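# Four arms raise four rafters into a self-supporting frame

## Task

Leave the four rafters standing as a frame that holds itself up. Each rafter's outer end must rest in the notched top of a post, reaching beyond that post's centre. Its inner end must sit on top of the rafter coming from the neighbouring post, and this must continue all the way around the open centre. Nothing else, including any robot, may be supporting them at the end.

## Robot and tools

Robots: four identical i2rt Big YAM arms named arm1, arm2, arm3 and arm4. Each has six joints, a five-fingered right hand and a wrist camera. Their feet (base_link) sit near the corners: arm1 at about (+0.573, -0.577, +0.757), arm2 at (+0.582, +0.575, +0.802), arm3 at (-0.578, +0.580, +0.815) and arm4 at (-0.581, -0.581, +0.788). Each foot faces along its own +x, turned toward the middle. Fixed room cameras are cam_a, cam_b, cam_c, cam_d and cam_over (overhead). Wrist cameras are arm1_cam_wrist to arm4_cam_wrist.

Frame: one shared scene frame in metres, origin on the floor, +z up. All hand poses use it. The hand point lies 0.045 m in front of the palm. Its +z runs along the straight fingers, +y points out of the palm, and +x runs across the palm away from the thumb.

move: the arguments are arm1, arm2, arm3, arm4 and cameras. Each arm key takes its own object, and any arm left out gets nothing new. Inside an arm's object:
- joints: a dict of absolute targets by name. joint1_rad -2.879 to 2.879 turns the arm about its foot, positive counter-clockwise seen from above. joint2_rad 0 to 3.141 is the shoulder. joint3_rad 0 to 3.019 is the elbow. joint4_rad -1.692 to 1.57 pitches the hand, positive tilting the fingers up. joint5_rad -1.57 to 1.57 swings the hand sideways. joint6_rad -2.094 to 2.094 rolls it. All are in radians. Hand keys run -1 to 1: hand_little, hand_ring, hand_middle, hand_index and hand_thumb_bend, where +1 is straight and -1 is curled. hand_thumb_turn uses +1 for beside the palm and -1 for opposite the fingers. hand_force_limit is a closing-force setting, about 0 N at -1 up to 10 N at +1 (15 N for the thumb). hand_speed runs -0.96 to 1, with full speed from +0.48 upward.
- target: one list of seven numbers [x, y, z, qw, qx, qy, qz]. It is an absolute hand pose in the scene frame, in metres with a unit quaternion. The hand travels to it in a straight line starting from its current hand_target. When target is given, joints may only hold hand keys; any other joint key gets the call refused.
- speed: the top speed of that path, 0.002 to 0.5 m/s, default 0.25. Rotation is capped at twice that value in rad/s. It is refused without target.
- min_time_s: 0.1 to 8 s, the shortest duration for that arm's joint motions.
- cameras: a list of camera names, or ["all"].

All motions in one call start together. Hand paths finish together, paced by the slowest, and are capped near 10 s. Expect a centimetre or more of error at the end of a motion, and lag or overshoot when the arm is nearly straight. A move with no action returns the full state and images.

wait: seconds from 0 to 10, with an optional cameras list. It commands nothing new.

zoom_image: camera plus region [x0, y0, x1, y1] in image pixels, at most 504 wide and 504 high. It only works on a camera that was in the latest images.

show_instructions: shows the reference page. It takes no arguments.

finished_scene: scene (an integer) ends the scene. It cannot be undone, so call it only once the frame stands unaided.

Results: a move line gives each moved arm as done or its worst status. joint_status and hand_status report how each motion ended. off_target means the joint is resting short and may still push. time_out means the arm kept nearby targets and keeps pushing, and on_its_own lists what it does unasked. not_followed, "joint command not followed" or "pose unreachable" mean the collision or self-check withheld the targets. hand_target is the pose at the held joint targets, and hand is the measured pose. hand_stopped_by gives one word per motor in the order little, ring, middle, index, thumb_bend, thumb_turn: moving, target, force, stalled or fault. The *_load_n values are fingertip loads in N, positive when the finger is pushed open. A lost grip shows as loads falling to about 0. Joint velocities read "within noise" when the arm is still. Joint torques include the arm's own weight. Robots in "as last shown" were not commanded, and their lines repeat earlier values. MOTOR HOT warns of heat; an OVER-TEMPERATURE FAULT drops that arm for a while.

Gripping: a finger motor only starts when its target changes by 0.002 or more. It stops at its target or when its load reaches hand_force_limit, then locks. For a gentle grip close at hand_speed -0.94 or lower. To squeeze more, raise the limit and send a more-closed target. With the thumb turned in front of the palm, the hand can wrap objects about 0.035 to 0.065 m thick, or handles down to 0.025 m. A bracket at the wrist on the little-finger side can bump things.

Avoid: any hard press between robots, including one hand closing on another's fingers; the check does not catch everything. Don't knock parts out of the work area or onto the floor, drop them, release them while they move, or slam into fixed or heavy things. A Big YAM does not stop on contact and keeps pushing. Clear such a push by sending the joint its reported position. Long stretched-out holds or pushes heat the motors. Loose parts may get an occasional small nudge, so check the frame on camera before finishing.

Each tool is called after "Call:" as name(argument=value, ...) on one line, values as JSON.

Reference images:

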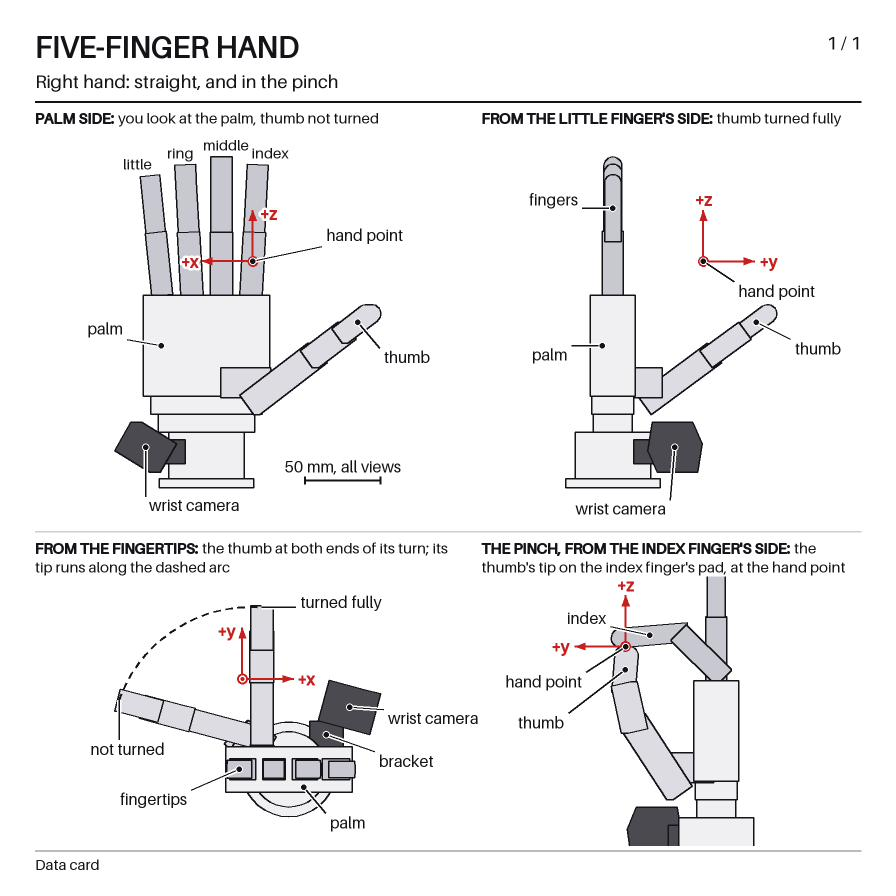

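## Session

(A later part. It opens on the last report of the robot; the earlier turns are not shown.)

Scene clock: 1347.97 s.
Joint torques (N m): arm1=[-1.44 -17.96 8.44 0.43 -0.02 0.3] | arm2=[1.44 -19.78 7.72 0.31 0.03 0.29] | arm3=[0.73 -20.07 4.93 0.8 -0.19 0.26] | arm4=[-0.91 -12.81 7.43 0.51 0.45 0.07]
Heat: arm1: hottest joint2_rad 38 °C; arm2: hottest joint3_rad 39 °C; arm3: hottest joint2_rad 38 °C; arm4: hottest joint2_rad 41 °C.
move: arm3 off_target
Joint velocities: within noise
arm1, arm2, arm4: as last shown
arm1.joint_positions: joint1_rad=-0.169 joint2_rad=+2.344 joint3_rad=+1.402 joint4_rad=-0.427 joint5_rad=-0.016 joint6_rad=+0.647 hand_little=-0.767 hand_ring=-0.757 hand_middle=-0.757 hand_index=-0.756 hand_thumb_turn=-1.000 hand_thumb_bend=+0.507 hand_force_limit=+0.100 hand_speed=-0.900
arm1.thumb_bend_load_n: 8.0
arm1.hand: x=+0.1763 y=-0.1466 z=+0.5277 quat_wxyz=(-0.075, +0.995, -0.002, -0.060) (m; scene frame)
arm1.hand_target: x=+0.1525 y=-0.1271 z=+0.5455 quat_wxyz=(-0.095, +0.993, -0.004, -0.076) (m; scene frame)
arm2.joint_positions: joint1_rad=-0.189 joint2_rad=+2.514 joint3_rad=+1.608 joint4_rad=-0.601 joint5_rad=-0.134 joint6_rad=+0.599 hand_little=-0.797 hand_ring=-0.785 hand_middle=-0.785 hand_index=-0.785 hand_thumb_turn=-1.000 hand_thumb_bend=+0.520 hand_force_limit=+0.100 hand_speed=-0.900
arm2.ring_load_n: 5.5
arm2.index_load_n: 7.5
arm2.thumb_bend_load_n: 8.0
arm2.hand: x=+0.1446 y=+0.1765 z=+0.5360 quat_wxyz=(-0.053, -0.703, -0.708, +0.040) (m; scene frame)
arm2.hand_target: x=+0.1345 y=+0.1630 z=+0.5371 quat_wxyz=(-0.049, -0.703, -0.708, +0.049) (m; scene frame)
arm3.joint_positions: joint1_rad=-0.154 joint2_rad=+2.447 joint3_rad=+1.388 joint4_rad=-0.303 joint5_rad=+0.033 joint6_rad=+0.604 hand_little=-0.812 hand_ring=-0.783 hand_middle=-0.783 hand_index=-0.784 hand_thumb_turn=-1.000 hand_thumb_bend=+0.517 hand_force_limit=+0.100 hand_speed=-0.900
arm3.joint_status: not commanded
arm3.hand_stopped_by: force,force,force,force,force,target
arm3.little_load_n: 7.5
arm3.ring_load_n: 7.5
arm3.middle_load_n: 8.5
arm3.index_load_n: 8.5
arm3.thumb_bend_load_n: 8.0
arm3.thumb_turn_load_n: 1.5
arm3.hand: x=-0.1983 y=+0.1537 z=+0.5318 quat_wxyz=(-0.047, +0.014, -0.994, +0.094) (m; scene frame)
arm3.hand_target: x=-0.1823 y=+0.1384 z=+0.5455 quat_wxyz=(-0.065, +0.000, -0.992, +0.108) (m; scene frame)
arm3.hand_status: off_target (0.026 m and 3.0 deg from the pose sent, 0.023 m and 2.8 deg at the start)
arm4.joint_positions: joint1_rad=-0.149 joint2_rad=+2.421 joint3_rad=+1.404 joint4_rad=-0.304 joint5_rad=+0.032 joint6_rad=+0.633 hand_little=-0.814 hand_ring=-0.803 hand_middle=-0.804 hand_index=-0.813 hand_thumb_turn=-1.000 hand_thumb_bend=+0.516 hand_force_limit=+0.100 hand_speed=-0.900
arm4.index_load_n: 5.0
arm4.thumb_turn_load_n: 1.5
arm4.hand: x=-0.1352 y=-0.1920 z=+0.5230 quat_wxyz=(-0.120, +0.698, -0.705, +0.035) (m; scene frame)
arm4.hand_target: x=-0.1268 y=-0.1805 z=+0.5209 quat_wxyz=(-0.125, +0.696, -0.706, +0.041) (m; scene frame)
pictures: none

Call:
move(arm3={"joints":{"hand_speed":-0.88,"hand_thumb_bend":1,"hand_index":1,"hand_middle":1,"hand_ring":1,"hand_little":1}}, cameras=["arm3_cam_wrist","cam_c","cam_b","cam_over","cam_d"])

Call:
zoom_image(camera="cam_c", region=[350, 170, 550, 390])

Call:
zoom_image(camera="cam_b", region=[350, 180, 550, 400])

Call:
zoom_image(camera="cam_d", region=[200, 200, 400, 300])

Call:
zoom_image(camera="cam_over", region=[350, 120, 590, 320])

Scene clock: 1364.13 s.
Joint torques (N m): arm1=[-1.61 -18.02 8.4 0.42 -0.09 0.3] | arm2=[1.26 -20.07 7.65 0.31 0.03 0.27] | arm3=[0.44 -20.89 5.19 0.88 -0.05 0.12] | arm4=[-0.91 -13.16 7.16 0.5 0.28 0.01]
Heat: arm1: hottest joint2_rad 38 °C; arm2: hottest joint3_rad 39 °C; arm3: hottest joint2_rad 40 °C; arm4: hottest joint2_rad 41 °C.
move: arm3 done
Joint velocities: within noise
arm1, arm2, arm4: as last shown
arm1.joint_positions: joint1_rad=-0.169 joint2_rad=+2.347 joint3_rad=+1.402 joint4_rad=-0.427 joint5_rad=-0.014 joint6_rad=+0.649 hand_little=-0.767 hand_ring=-0.757 hand_middle=-0.757 hand_index=-0.756 hand_thumb_turn=-1.000 hand_thumb_bend=+0.507 hand_force_limit=+0.100 hand_speed=-0.900
arm1.little_load_n: 6.5
arm1.index_load_n: 8.0
arm1.thumb_bend_load_n: 9.0
arm1.hand: x=+0.1772 y=-0.1472 z=+0.5259 quat_wxyz=(-0.075, +0.996, -0.003, -0.058) (m; scene frame)
arm2.joint_positions: joint1_rad=-0.187 joint2_rad=+2.518 joint3_rad=+1.608 joint4_rad=-0.601 joint5_rad=-0.134 joint6_rad=+0.601 hand_little=-0.797 hand_ring=-0.785 hand_middle=-0.785 hand_index=-0.785 hand_thumb_turn=-1.000 hand_thumb_bend=+0.520 hand_force_limit=+0.100 hand_speed=-0.900
arm2.index_load_n: 7.0
arm2.hand: x=+0.1462 y=+0.1766 z=+0.5339 quat_wxyz=(-0.053, -0.703, -0.708, +0.038) (m; scene frame)
arm2.hand_target: x=+0.1347 y=+0.1631 z=+0.5370 quat_wxyz=(-0.049, -0.703, -0.708, +0.049) (m; scene frame)
arm3.joint_positions: joint1_rad=-0.154 joint2_rad=+2.447 joint3_rad=+1.388 joint4_rad=-0.303 joint5_rad=+0.027 joint6_rad=+0.620 hand_little=+1.000 hand_ring=+1.000 hand_middle=+1.000 hand_index=+1.000 hand_thumb_turn=-1.000 hand_thumb_bend=+1.000 hand_force_limit=+0.100 hand_speed=-0.880
arm3.joint_status: all done
arm3.hand_stopped_by: target,target,target,target,target,target
arm3.little_load_n: 0.0
arm3.ring_load_n: 0.0
arm3.middle_load_n: 0.0
arm3.index_load_n: 0.0
arm3.thumb_bend_load_n: 0.0
arm3.thumb_turn_load_n: 0.0
arm3.hand: x=-0.1965 y=+0.1539 z=+0.5323 quat_wxyz=(-0.050, +0.006, -0.994, +0.092) (m; scene frame)
arm3.hand_target: x=-0.1823 y=+0.1384 z=+0.5455 quat_wxyz=(-0.065, +0.000, -0.992, +0.108) (m; scene frame)
arm3.hand_status: not commanded
arm4.joint_positions: joint1_rad=-0.148 joint2_rad=+2.426 joint3_rad=+1.408 joint4_rad=-0.304 joint5_rad=+0.037 joint6_rad=+0.637 hand_little=-0.814 hand_ring=-0.803 hand_middle=-0.804 hand_index=-0.813 hand_thumb_turn=-1.000 hand_thumb_bend=+0.516 hand_force_limit=+0.100 hand_speed=-0.900
arm4.middle_load_n: 5.0
arm4.hand: x=-0.1349 y=-0.1916 z=+0.5209 quat_wxyz=(-0.119, +0.697, -0.706, +0.036) (m; scene frame)
arm4.hand_target: x=-0.1268 y=-0.1803 z=+0.5210 quat_wxyz=(-0.126, +0.696, -0.706, +0.041) (m; scene frame)
pictures: arm3_cam_wrist, cam_b, cam_c, cam_d, cam_over
camera_calibration:
arm3_cam_wrist: T_world_to_cam=[[-0.313582, 0.92682, -0.206568, -0.0979891], [0.72063, 0.373943, 0.583832, -0.235231], [0.618352, 0.0342204, -0.785156, 0.646477], [0, 0, 0, 1]] pos_world=[-0.260963, 0.156658, 0.624679]

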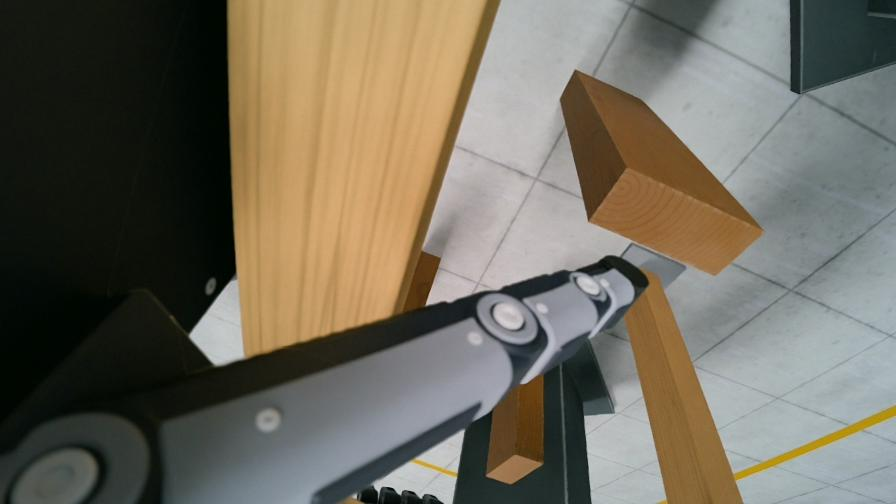

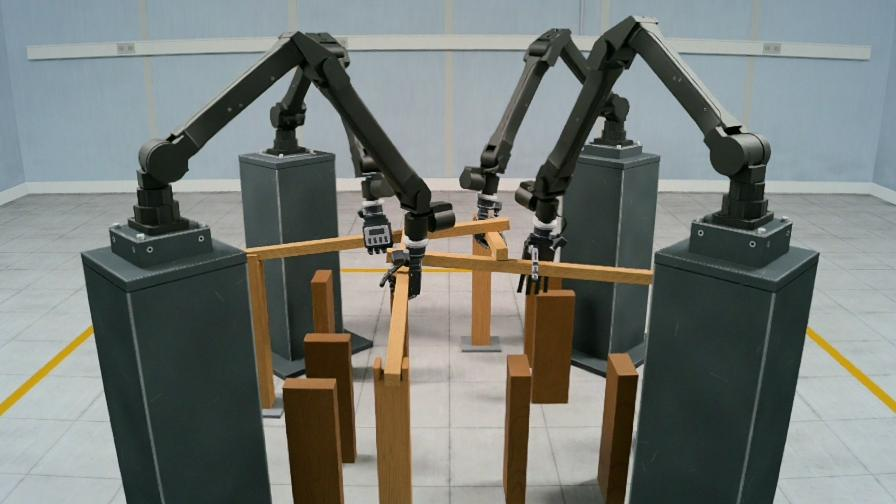

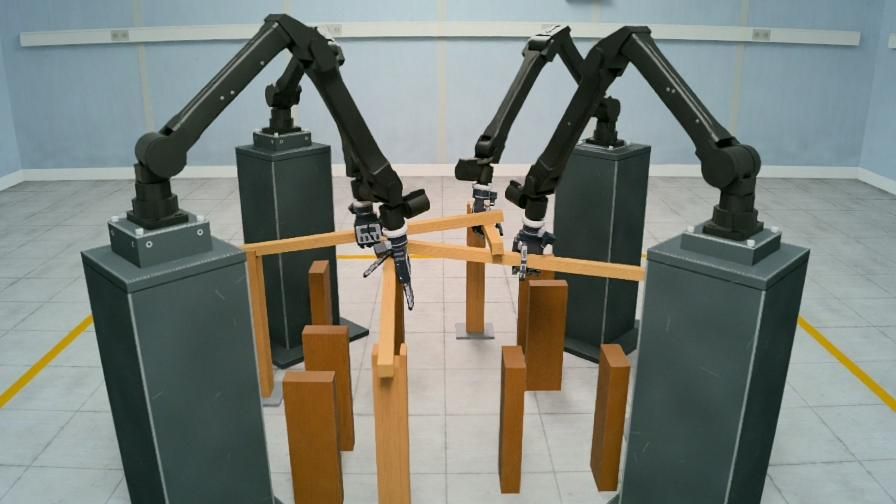

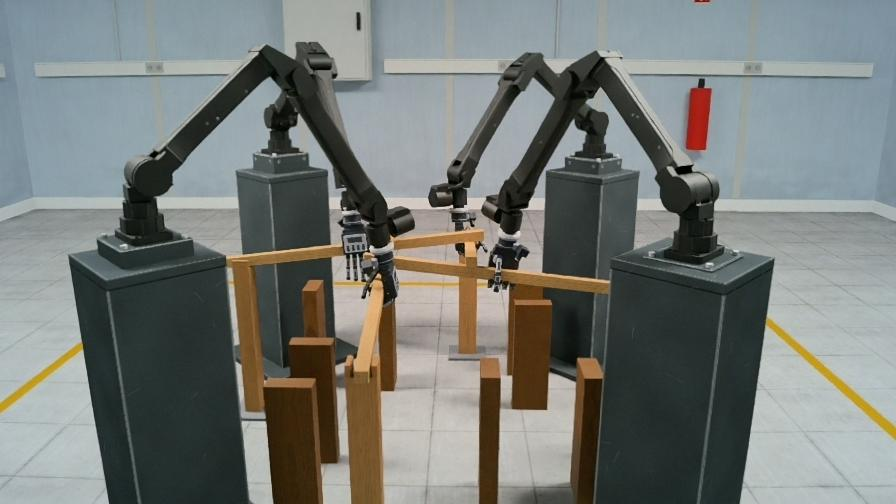

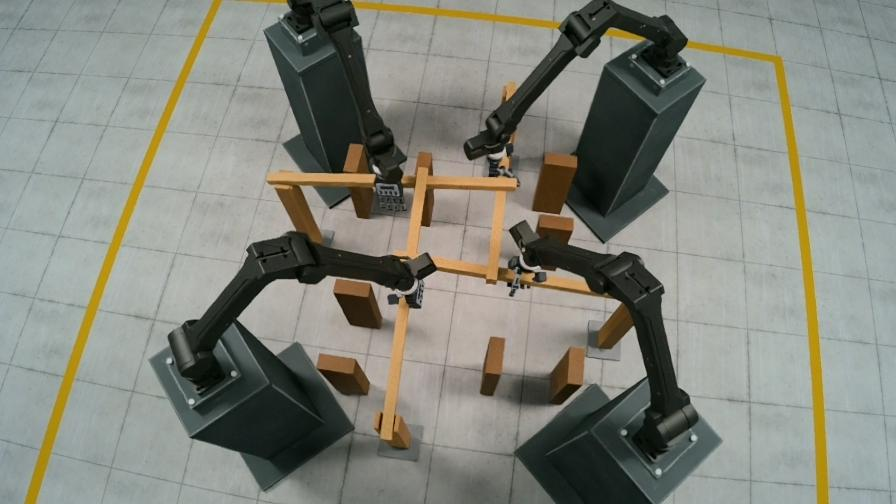

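Scaled by 2.291 from the camera's 896x504 image, which has a finer 1280x720 frame.

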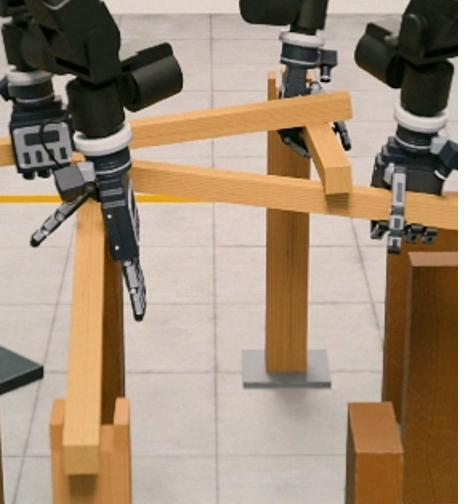

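Scaled by 2.291 from the camera's 896x504 image, which has a finer 1280x720 frame.

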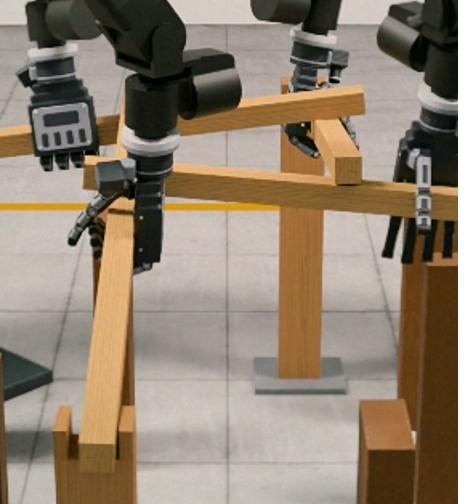

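Scaled by 2.520 from the camera's 896x504 image, which has a finer 1280x720 frame.

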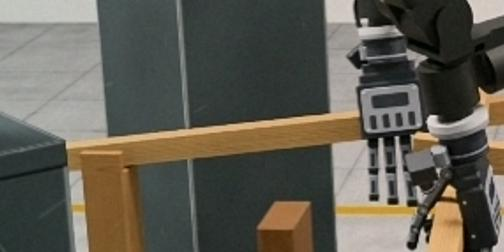

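Scaled by 2.100 from the camera's 896x504 image, which has a finer 1280x720 frame.

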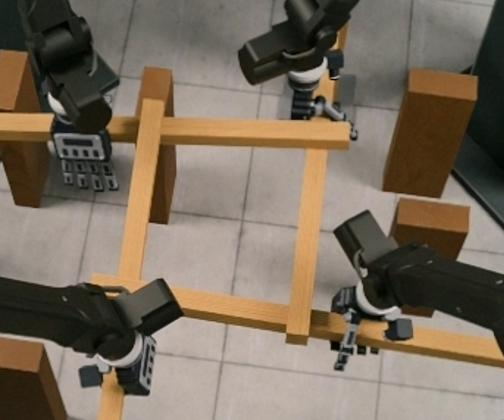

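Call:
move(arm4={"joints":{"hand_speed":-0.85,"hand_thumb_bend":1,"hand_index":1,"hand_middle":1,"hand_ring":1,"hand_little":1}}, cameras=["cam_d","cam_c","cam_over"])

Call:
zoom_image(camera="cam_d", region=[320, 180, 520, 400])

Call:
zoom_image(camera="cam_over", region=[350, 120, 590, 320])

Scene clock: 1375.97 s.
Joint torques (N m): arm1=[-1.2 -18.2 8.38 0.5 -0.09 0.31] | arm2=[1.32 -20.07 7.65 0.31 0.02 0.27] | arm3=[0.38 -20.31 5.26 0.81 -0.05 0.11] | arm4=[-1.08 -13.22 7.19 0.59 0.1 0.02]
Heat: arm1: hottest joint2_rad 38 °C; arm2: hottest joint3_rad 39 °C; arm3: hottest joint2_rad 41 °C; arm4: hottest joint2_rad 42 °C.
move: arm4 done
Joint velocities: within noise
arm1, arm2, arm3: as last shown
arm1.index_load_n: 7.5
arm1.thumb_bend_load_n: 8.5
arm1.thumb_turn_load_n: 1.5
arm1.hand: x=+0.1773 y=-0.1472 z=+0.5257 quat_wxyz=(-0.075, +0.996, -0.003, -0.058) (m; scene frame)
arm1.hand_target: x=+0.1526 y=-0.1271 z=+0.5454 quat_wxyz=(-0.095, +0.993, -0.004, -0.076) (m; scene frame)
arm2.thumb_bend_load_n: 8.5
arm2.hand_target: x=+0.1346 y=+0.1631 z=+0.5370 quat_wxyz=(-0.049, -0.703, -0.708, +0.049) (m; scene frame)
arm4.joint_positions: joint1_rad=-0.147 joint2_rad=+2.426 joint3_rad=+1.408 joint4_rad=-0.306 joint5_rad=+0.042 joint6_rad=+0.637 hand_little=+1.000 hand_ring=+1.000 hand_middle=+1.000 hand_index=+1.000 hand_thumb_turn=-1.000 hand_thumb_bend=+1.000 hand_force_limit=+0.100 hand_speed=-0.850
arm4.joint_status: all done
arm4.hand_stopped_by: target,target,target,target,target,target
arm4.little_load_n: 0.0
arm4.ring_load_n: 0.0
arm4.middle_load_n: 0.0
arm4.index_load_n: 0.0
arm4.thumb_bend_load_n: -0.5
arm4.thumb_turn_load_n: 0.0
arm4.hand: x=-0.1349 y=-0.1922 z=+0.5206 quat_wxyz=(-0.118, +0.697, -0.706, +0.039) (m; scene frame)
arm4.hand_target: x=-0.1268 y=-0.1803 z=+0.5210 quat_wxyz=(-0.126, +0.696, -0.706, +0.041) (m; scene frame)
arm4.hand_status: not commanded
pictures: cam_c, cam_d, cam_over

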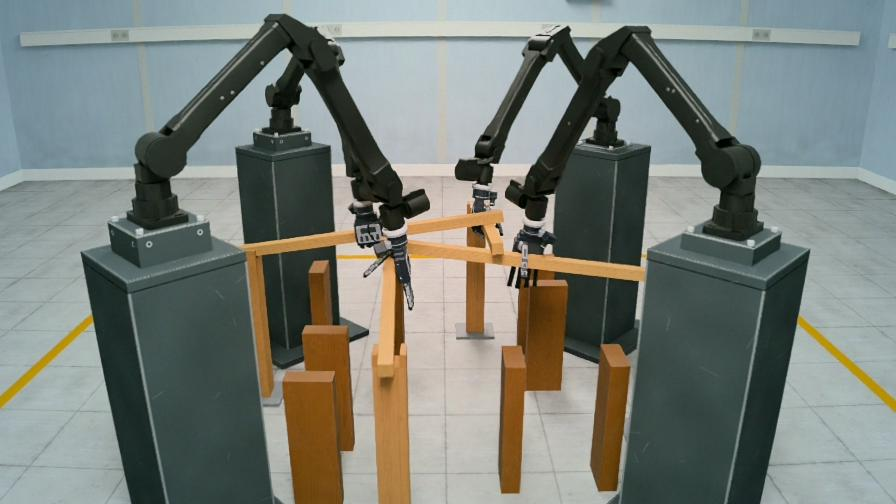

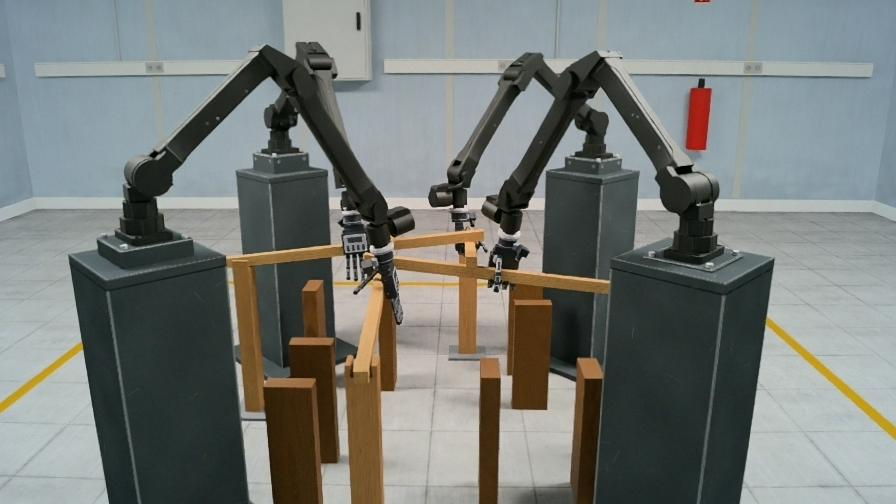

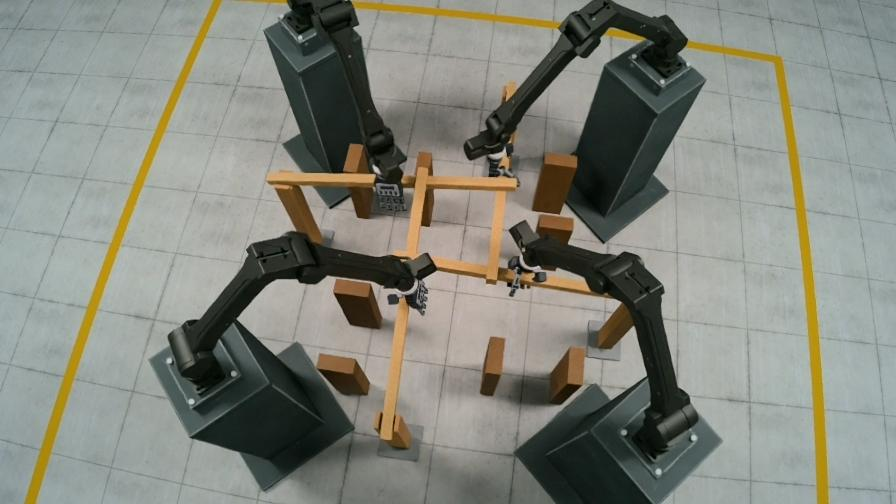

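Scaled by 2.291 from the camera's 896x504 image, which has a finer 1280x720 frame.

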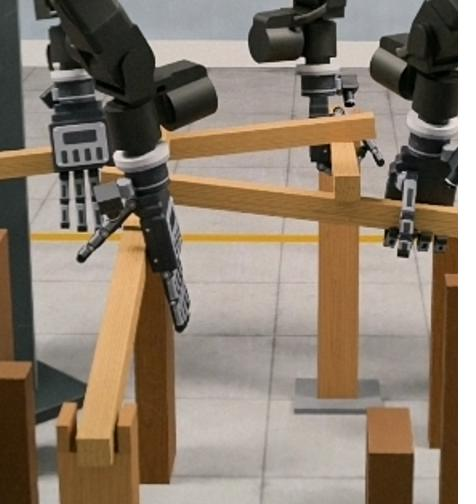

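Scaled by 2.100 from the camera's 896x504 image, which has a finer 1280x720 frame.

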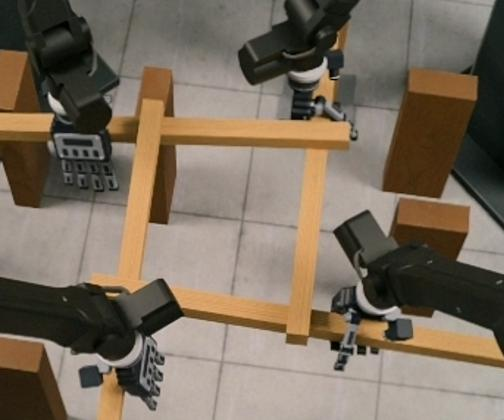

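Stable. Release arm2, then arm1.

Call:
move(arm2={"joints":{"hand_speed":-0.85,"hand_thumb_bend":1,"hand_index":1,"hand_middle":1,"hand_ring":1,"hand_little":1}})

Call:
move(arm1={"joints":{"hand_speed":-0.85,"hand_thumb_bend":1,"hand_index":1,"hand_middle":1,"hand_ring":1,"hand_little":1}}, cameras=["all"])

Call:
zoom_image(camera="cam_a", region=[350, 180, 550, 400])

Call:
zoom_image(camera="cam_b", region=[350, 180, 550, 400])

Call:
zoom_image(camera="cam_over", region=[350, 120, 590, 320])

Scene clock: 1386.10 s.
Joint torques (N m): arm1=[-1.26 -17.9 8.42 0.44 -0.09 0.29] | arm2=[1.26 -20.19 7.21 0.38 -0.09 0.27] | arm3=[0.56 -19.72 5.08 0.87 -0.08 0.14] | arm4=[-1.2 -13.27 7.19 0.61 0.11 0.01]
Heat: arm1: hottest joint2_rad 37 °C; arm2: hottest joint3_rad 40 °C; arm3: hottest joint2_rad 41 °C; arm4: hottest joint2_rad 42 °C.
move: arm2 done
Joint velocities: within noise
arm1, arm3, arm4: as last shown
arm1.joint_positions: joint1_rad=-0.169 joint2_rad=+2.348 joint3_rad=+1.403 joint4_rad=-0.427 joint5_rad=-0.014 joint6_rad=+0.649 hand_little=-0.767 hand_ring=-0.757 hand_middle=-0.757 hand_index=-0.756 hand_thumb_turn=-1.000 hand_thumb_bend=+0.507 hand_force_limit=+0.100 hand_speed=-0.900
arm1.thumb_turn_load_n: 2.0
arm1.hand: x=+0.1770 y=-0.1471 z=+0.5256 quat_wxyz=(-0.075, +0.996, -0.003, -0.058) (m; scene frame)
arm1.hand_target: x=+0.1523 y=-0.1272 z=+0.5456 quat_wxyz=(-0.095, +0.993, -0.004, -0.076) (m; scene frame)
arm2.joint_positions: joint1_rad=-0.186 joint2_rad=+2.518 joint3_rad=+1.615 joint4_rad=-0.603 joint5_rad=-0.131 joint6_rad=+0.601 hand_little=+1.000 hand_ring=+1.000 hand_middle=+1.000 hand_index=+1.000 hand_thumb_turn=-1.000 hand_thumb_bend=+1.000 hand_force_limit=+0.100 hand_speed=-0.850
arm2.joint_status: all done
arm2.hand_stopped_by: target,target,target,target,target,target
arm2.little_load_n: 0.0
arm2.ring_load_n: 0.0
arm2.middle_load_n: 0.0
arm2.index_load_n: 0.0
arm2.thumb_bend_load_n: 0.0
arm2.thumb_turn_load_n: 0.0
arm2.hand: x=+0.1432 y=+0.1743 z=+0.5353 quat_wxyz=(-0.051, -0.702, -0.709, +0.041) (m; scene frame)
arm2.hand_target: x=+0.1345 y=+0.1630 z=+0.5371 quat_wxyz=(-0.049, -0.703, -0.708, +0.049) (m; scene frame)
arm2.hand_status: not commanded
arm3.little_load_n: 0.5
arm3.middle_load_n: -0.5
arm4.thumb_bend_load_n: 0.0
pictures: none

Scene clock: 1390.83 s.
Joint torques (N m): arm1=[-1.32 -18.26 7.41 0.55 -0.09 0.29] | arm2=[1.26 -20.19 7.21 0.38 -0.09 0.27] | arm3=[0.67 -19.84 5.45 0.91 -0.05 0.09] | arm4=[-1.14 -13.22 7.21 0.65 0.09 0.02]
Heat: arm1: hottest joint2_rad 37 °C; arm2: hottest joint3_rad 40 °C; arm3: hottest joint2_rad 41 °C; arm4: hottest joint2_rad 42 °C.
move: arm1 done
Joint velocities: within noise
arm1.joint_positions: joint1_rad=-0.168 joint2_rad=+2.348 joint3_rad=+1.419 joint4_rad=-0.427 joint5_rad=-0.014 joint6_rad=+0.653 hand_little=+1.000 hand_ring=+1.000 hand_middle=+1.000 hand_index=+1.000 hand_thumb_turn=-1.000 hand_thumb_bend=+1.000 hand_force_limit=+0.100 hand_speed=-0.850
arm1.joint_status: all done
arm1.hand_stopped_by: target,target,target,target,target,target
arm1.little_load_n: 0.0
arm1.ring_load_n: 0.0
arm1.middle_load_n: 0.0
arm1.index_load_n: 0.0
arm1.thumb_bend_load_n: 0.0
arm1.thumb_turn_load_n: 0.0
arm1.hand: x=+0.1709 y=-0.1397 z=+0.5297 quat_wxyz=(-0.081, +0.995, -0.005, -0.063) (m; scene frame)
arm1.hand_target: x=+0.1524 y=-0.1270 z=+0.5456 quat_wxyz=(-0.095, +0.993, -0.004, -0.077) (m; scene frame)
arm1.hand_status: not commanded
arm2, arm3, arm4: as last shown
arm2.index_load_n: -0.5
arm3.little_load_n: 0.0
arm3.middle_load_n: 0.0
pictures: arm1_cam_wrist, arm2_cam_wrist, arm3_cam_wrist, arm4_cam_wrist, cam_a, cam_b, cam_c, cam_d, cam_over
camera_calibration:
arm1_cam_wrist: T_world_to_cam=[[0.210533, -0.964933, -0.156783, -0.0881238], [-0.83841, -0.260699, 0.478648, -0.130187], [-0.502737, 0.0306768, -0.863895, 0.662209], [0, 0, 0, 1]] pos_world=[0.24232, -0.139288, 0.620577]
arm2_cam_wrist: T_world_to_cam=[[0.960061, 0.278289, -0.0289393, -0.169763], [0.248808, -0.801868, 0.543233, -0.175081], [0.12797, -0.528738, -0.839083, 0.635896], [0, 0, 0, 1]] pos_world=[0.125169, 0.243073, 0.623766]
arm3_cam_wrist: T_world_to_cam=[[-0.313582, 0.92682, -0.206568, -0.0979891], [0.72063, 0.373943, 0.583832, -0.235231], [0.618352, 0.0342204, -0.785156, 0.646477], [0, 0, 0, 1]] pos_world=[-0.260963, 0.156658, 0.624679]
arm4_cam_wrist: T_world_to_cam=[[-0.955715, -0.16821, -0.241482, -0.0301599], [-0.265777, 0.845692, 0.462782, -0.0994324], [0.126375, 0.506469, -0.852947, 0.672046], [0, 0, 0, 1]] pos_world=[-0.140181, -0.261354, 0.611952]

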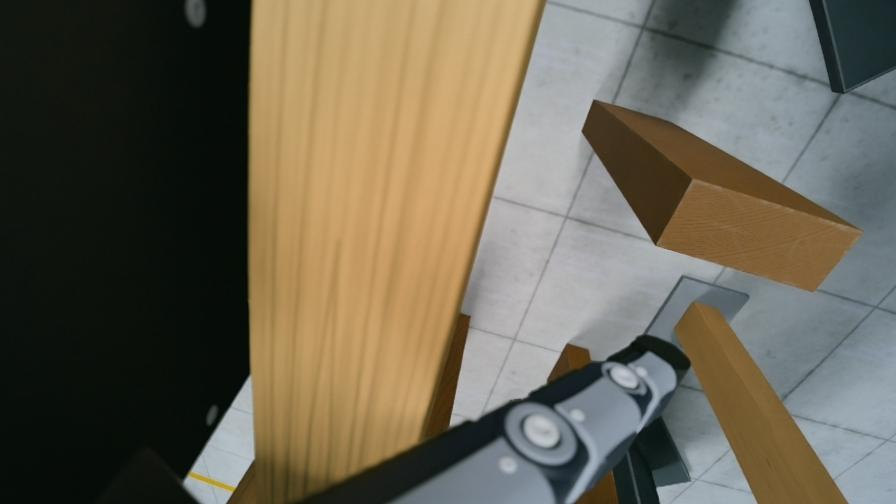

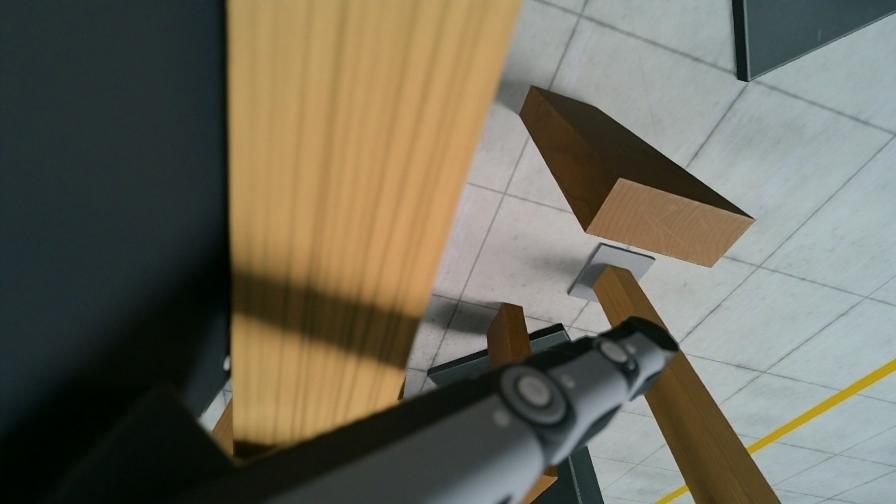

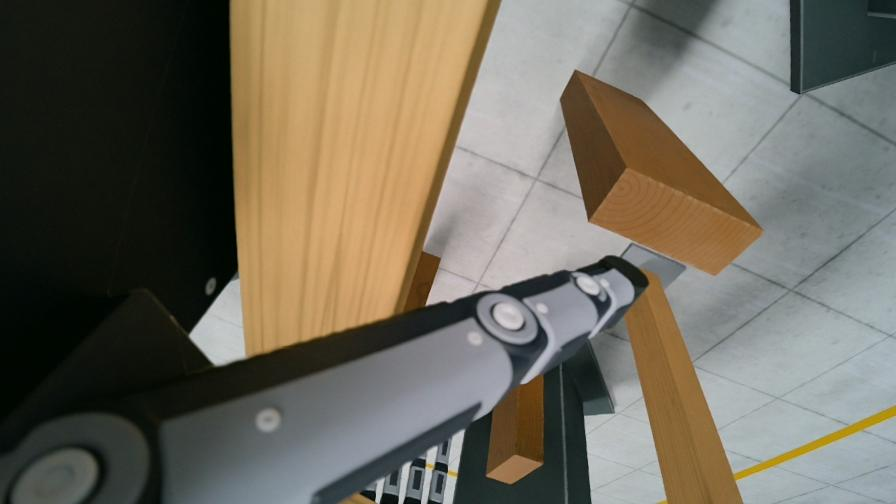

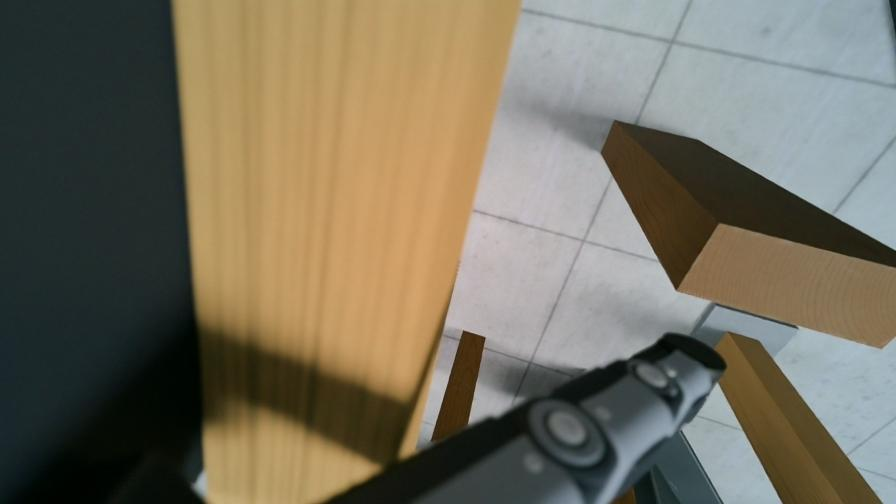

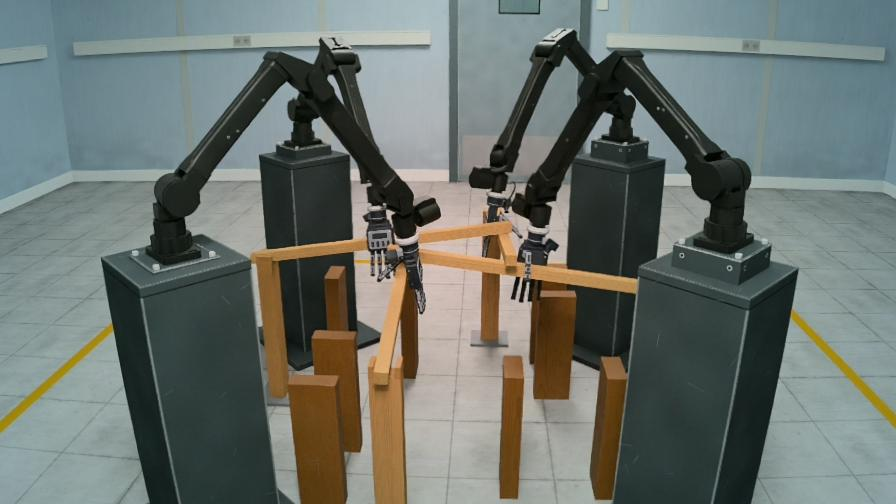

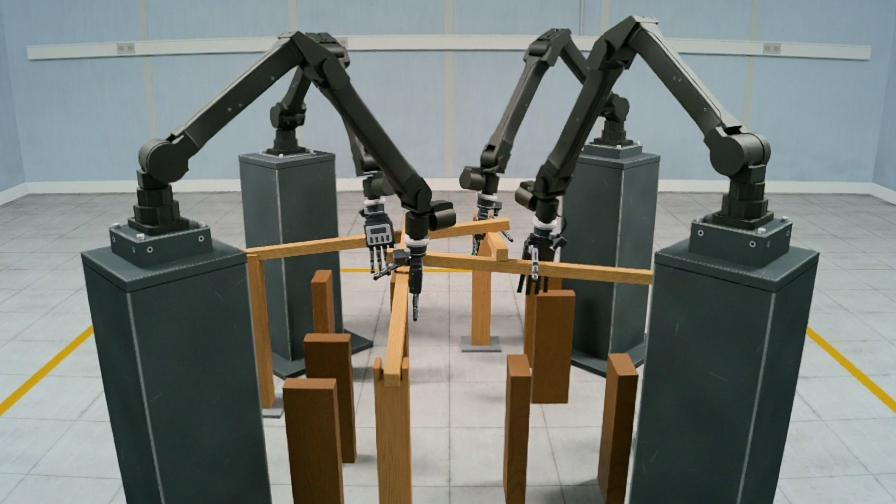

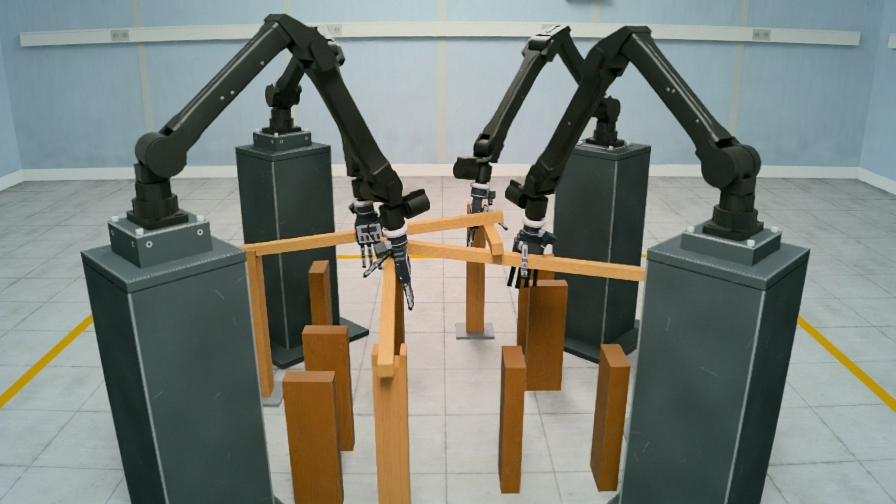

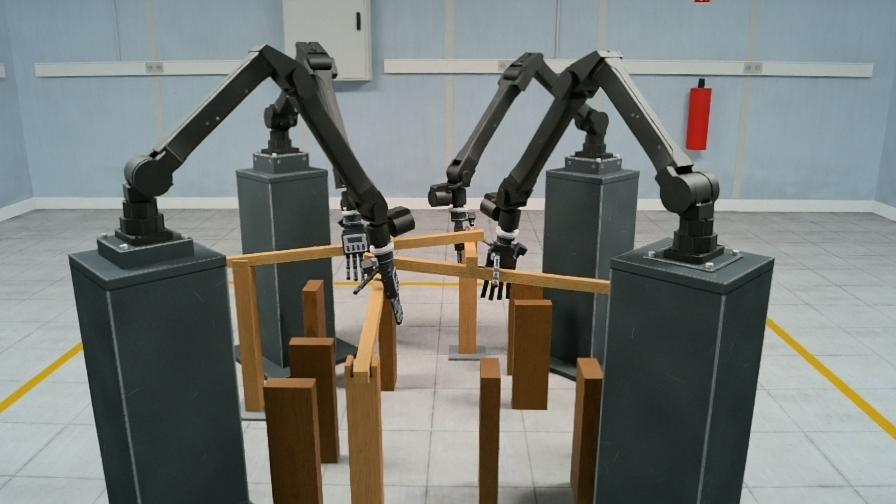

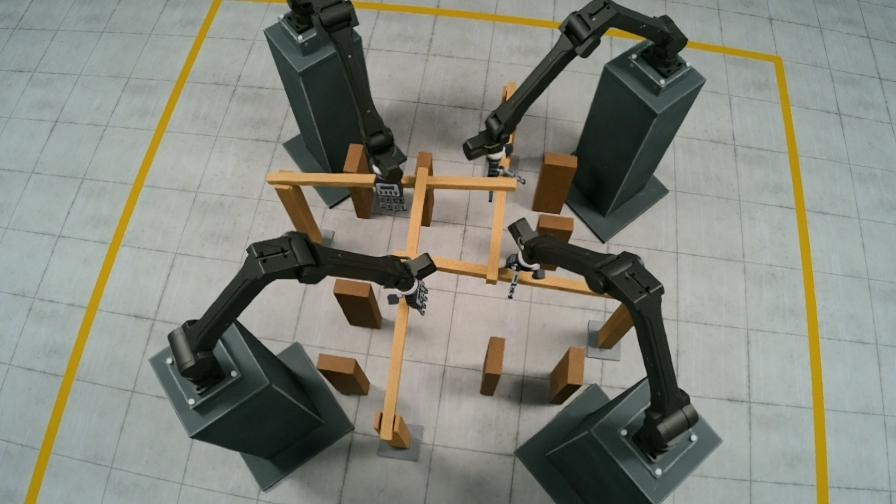

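Scaled by 2.291 from the camera's 896x504 image, which has a finer 1280x720 frame.

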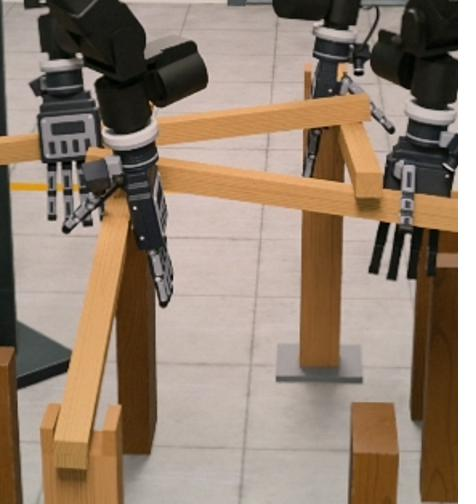

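Scaled by 2.291 from the camera's 896x504 image, which has a finer 1280x720 frame.

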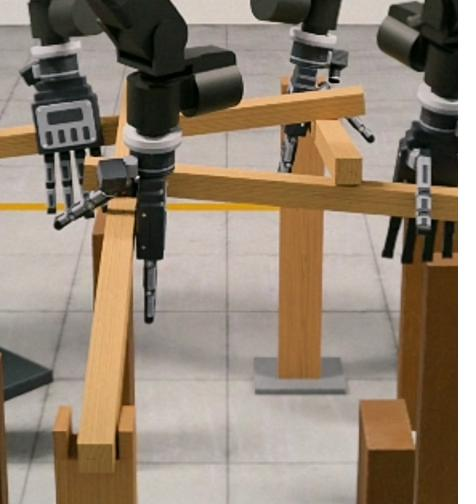

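Scaled by 2.100 from the camera's 896x504 image, which has a finer 1280x720 frame.

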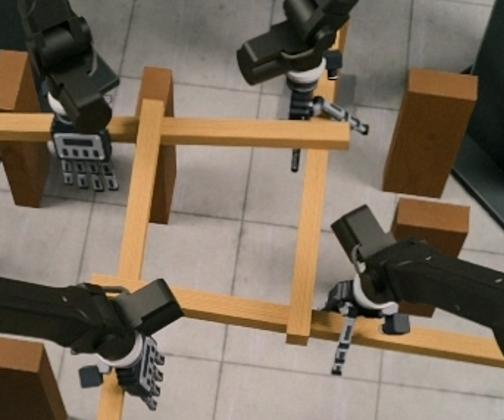

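Call:
move(arm1={"target":[0.1564,-0.1195,0.5766,-0.0952,0.9925,-0.0038,-0.0759],"speed":0.04}, cameras=["arm1_cam_wrist","cam_a","cam_over"])

Call:
zoom_image(camera="cam_a", region=[350, 180, 550, 400])

Call:
zoom_image(camera="cam_over", region=[350, 120, 590, 320])

Scene clock: 1415.03 s.
Joint torques (N m): arm1=[-2.43 -19.84 7.54 0.29 -0.12 0.09] | arm2=[1.26 -20.19 7.23 0.38 -0.09 0.27] | arm3=[0.44 -20.19 5.45 0.61 0.07 0.18] | arm4=[-1.14 -13.16 7.15 0.62 0.1 0.02]
Heat: arm1: hottest joint2_rad 37 °C; arm2: hottest joint3_rad 41 °C; arm3: hottest joint2_rad 41 °C; arm4: hottest joint2_rad 42 °C.
move: arm1 off_target
Joint velocities: arm1=[within noise] | arm2=[within noise] | arm3=[-0.005 -0.015 0.007 0.002 -0.066 -0.154] | arm4=[within noise]
arm1.joint_positions: joint1_rad=-0.168 joint2_rad=+2.310 joint3_rad=+1.419 joint4_rad=-0.479 joint5_rad=-0.015 joint6_rad=+0.653 hand_little=+1.000 hand_ring=+1.000 hand_middle=+1.000 hand_index=+1.000 hand_thumb_turn=-1.000 hand_thumb_bend=+1.000 hand_force_limit=+0.100 hand_speed=-0.850
arm1.joint_status: not commanded
arm1.hand_stopped_by: target,target,target,target,target,target
arm1.little_load_n: 0.0
arm1.ring_load_n: 0.0
arm1.middle_load_n: 0.0
arm1.index_load_n: 0.0
arm1.thumb_bend_load_n: 0.0
arm1.thumb_turn_load_n: 0.0
arm1.hand: x=+0.1710 y=-0.1407 z=+0.5502 quat_wxyz=(-0.075, +0.995, -0.005, -0.059) (m; scene frame)
arm1.hand_target: x=+0.1569 y=-0.1201 z=+0.5769 quat_wxyz=(-0.095, +0.993, -0.004, -0.076) (m; scene frame)
arm1.hand_status: off_target (0.037 m and 3.0 deg from the pose sent, 0.053 m and 2.2 deg at the start)
arm2, arm3, arm4: as last shown
arm2.index_load_n: 0.0
pictures: arm1_cam_wrist, cam_a, cam_over
camera_calibration:
arm1_cam_wrist: T_world_to_cam=[[0.211752, -0.966732, -0.14349, -0.093676], [-0.841842, -0.255002, 0.475684, -0.137187], [-0.49645, 0.0200689, -0.867833, 0.679565], [0, 0, 0, 1]] pos_world=[0.241716, -0.139181, 0.641566]

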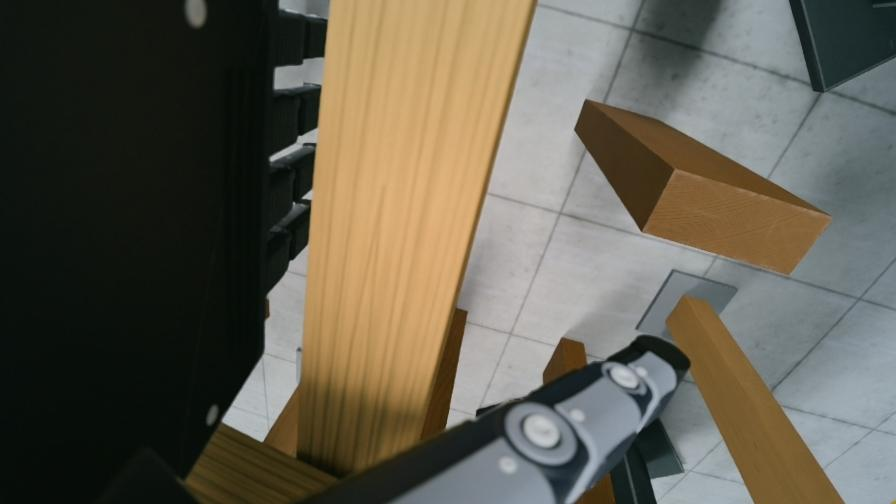

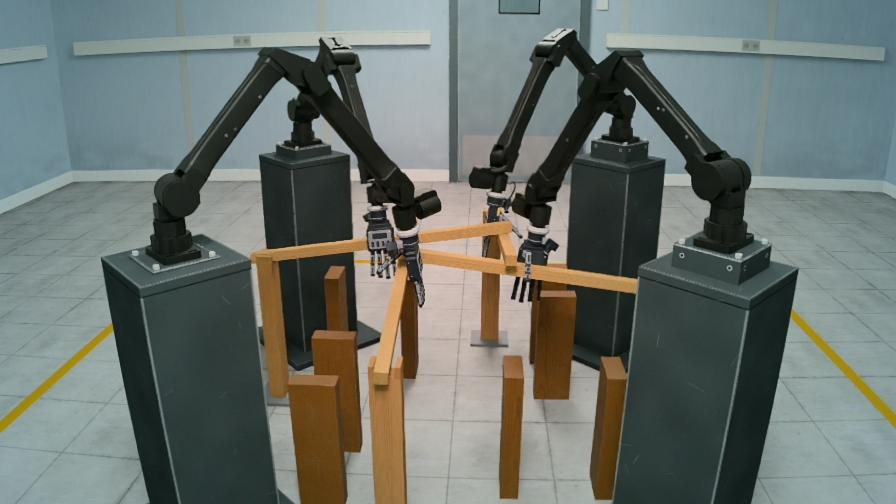

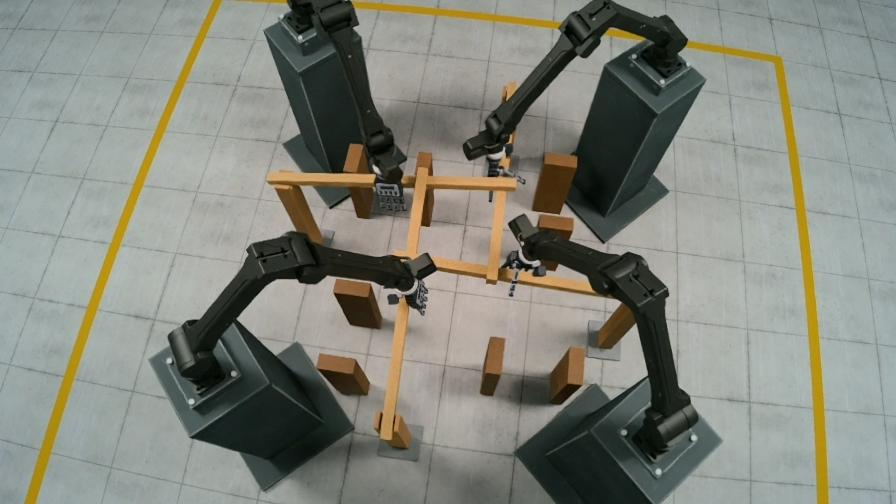

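Scaled by 2.291 from the camera's 896x504 image, which has a finer 1280x720 frame.

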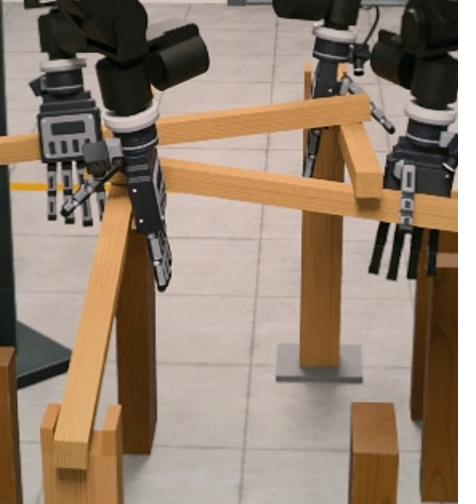

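Scaled by 2.100 from the camera's 896x504 image, which has a finer 1280x720 frame.

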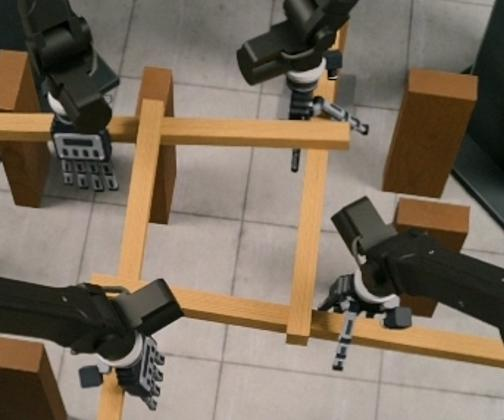

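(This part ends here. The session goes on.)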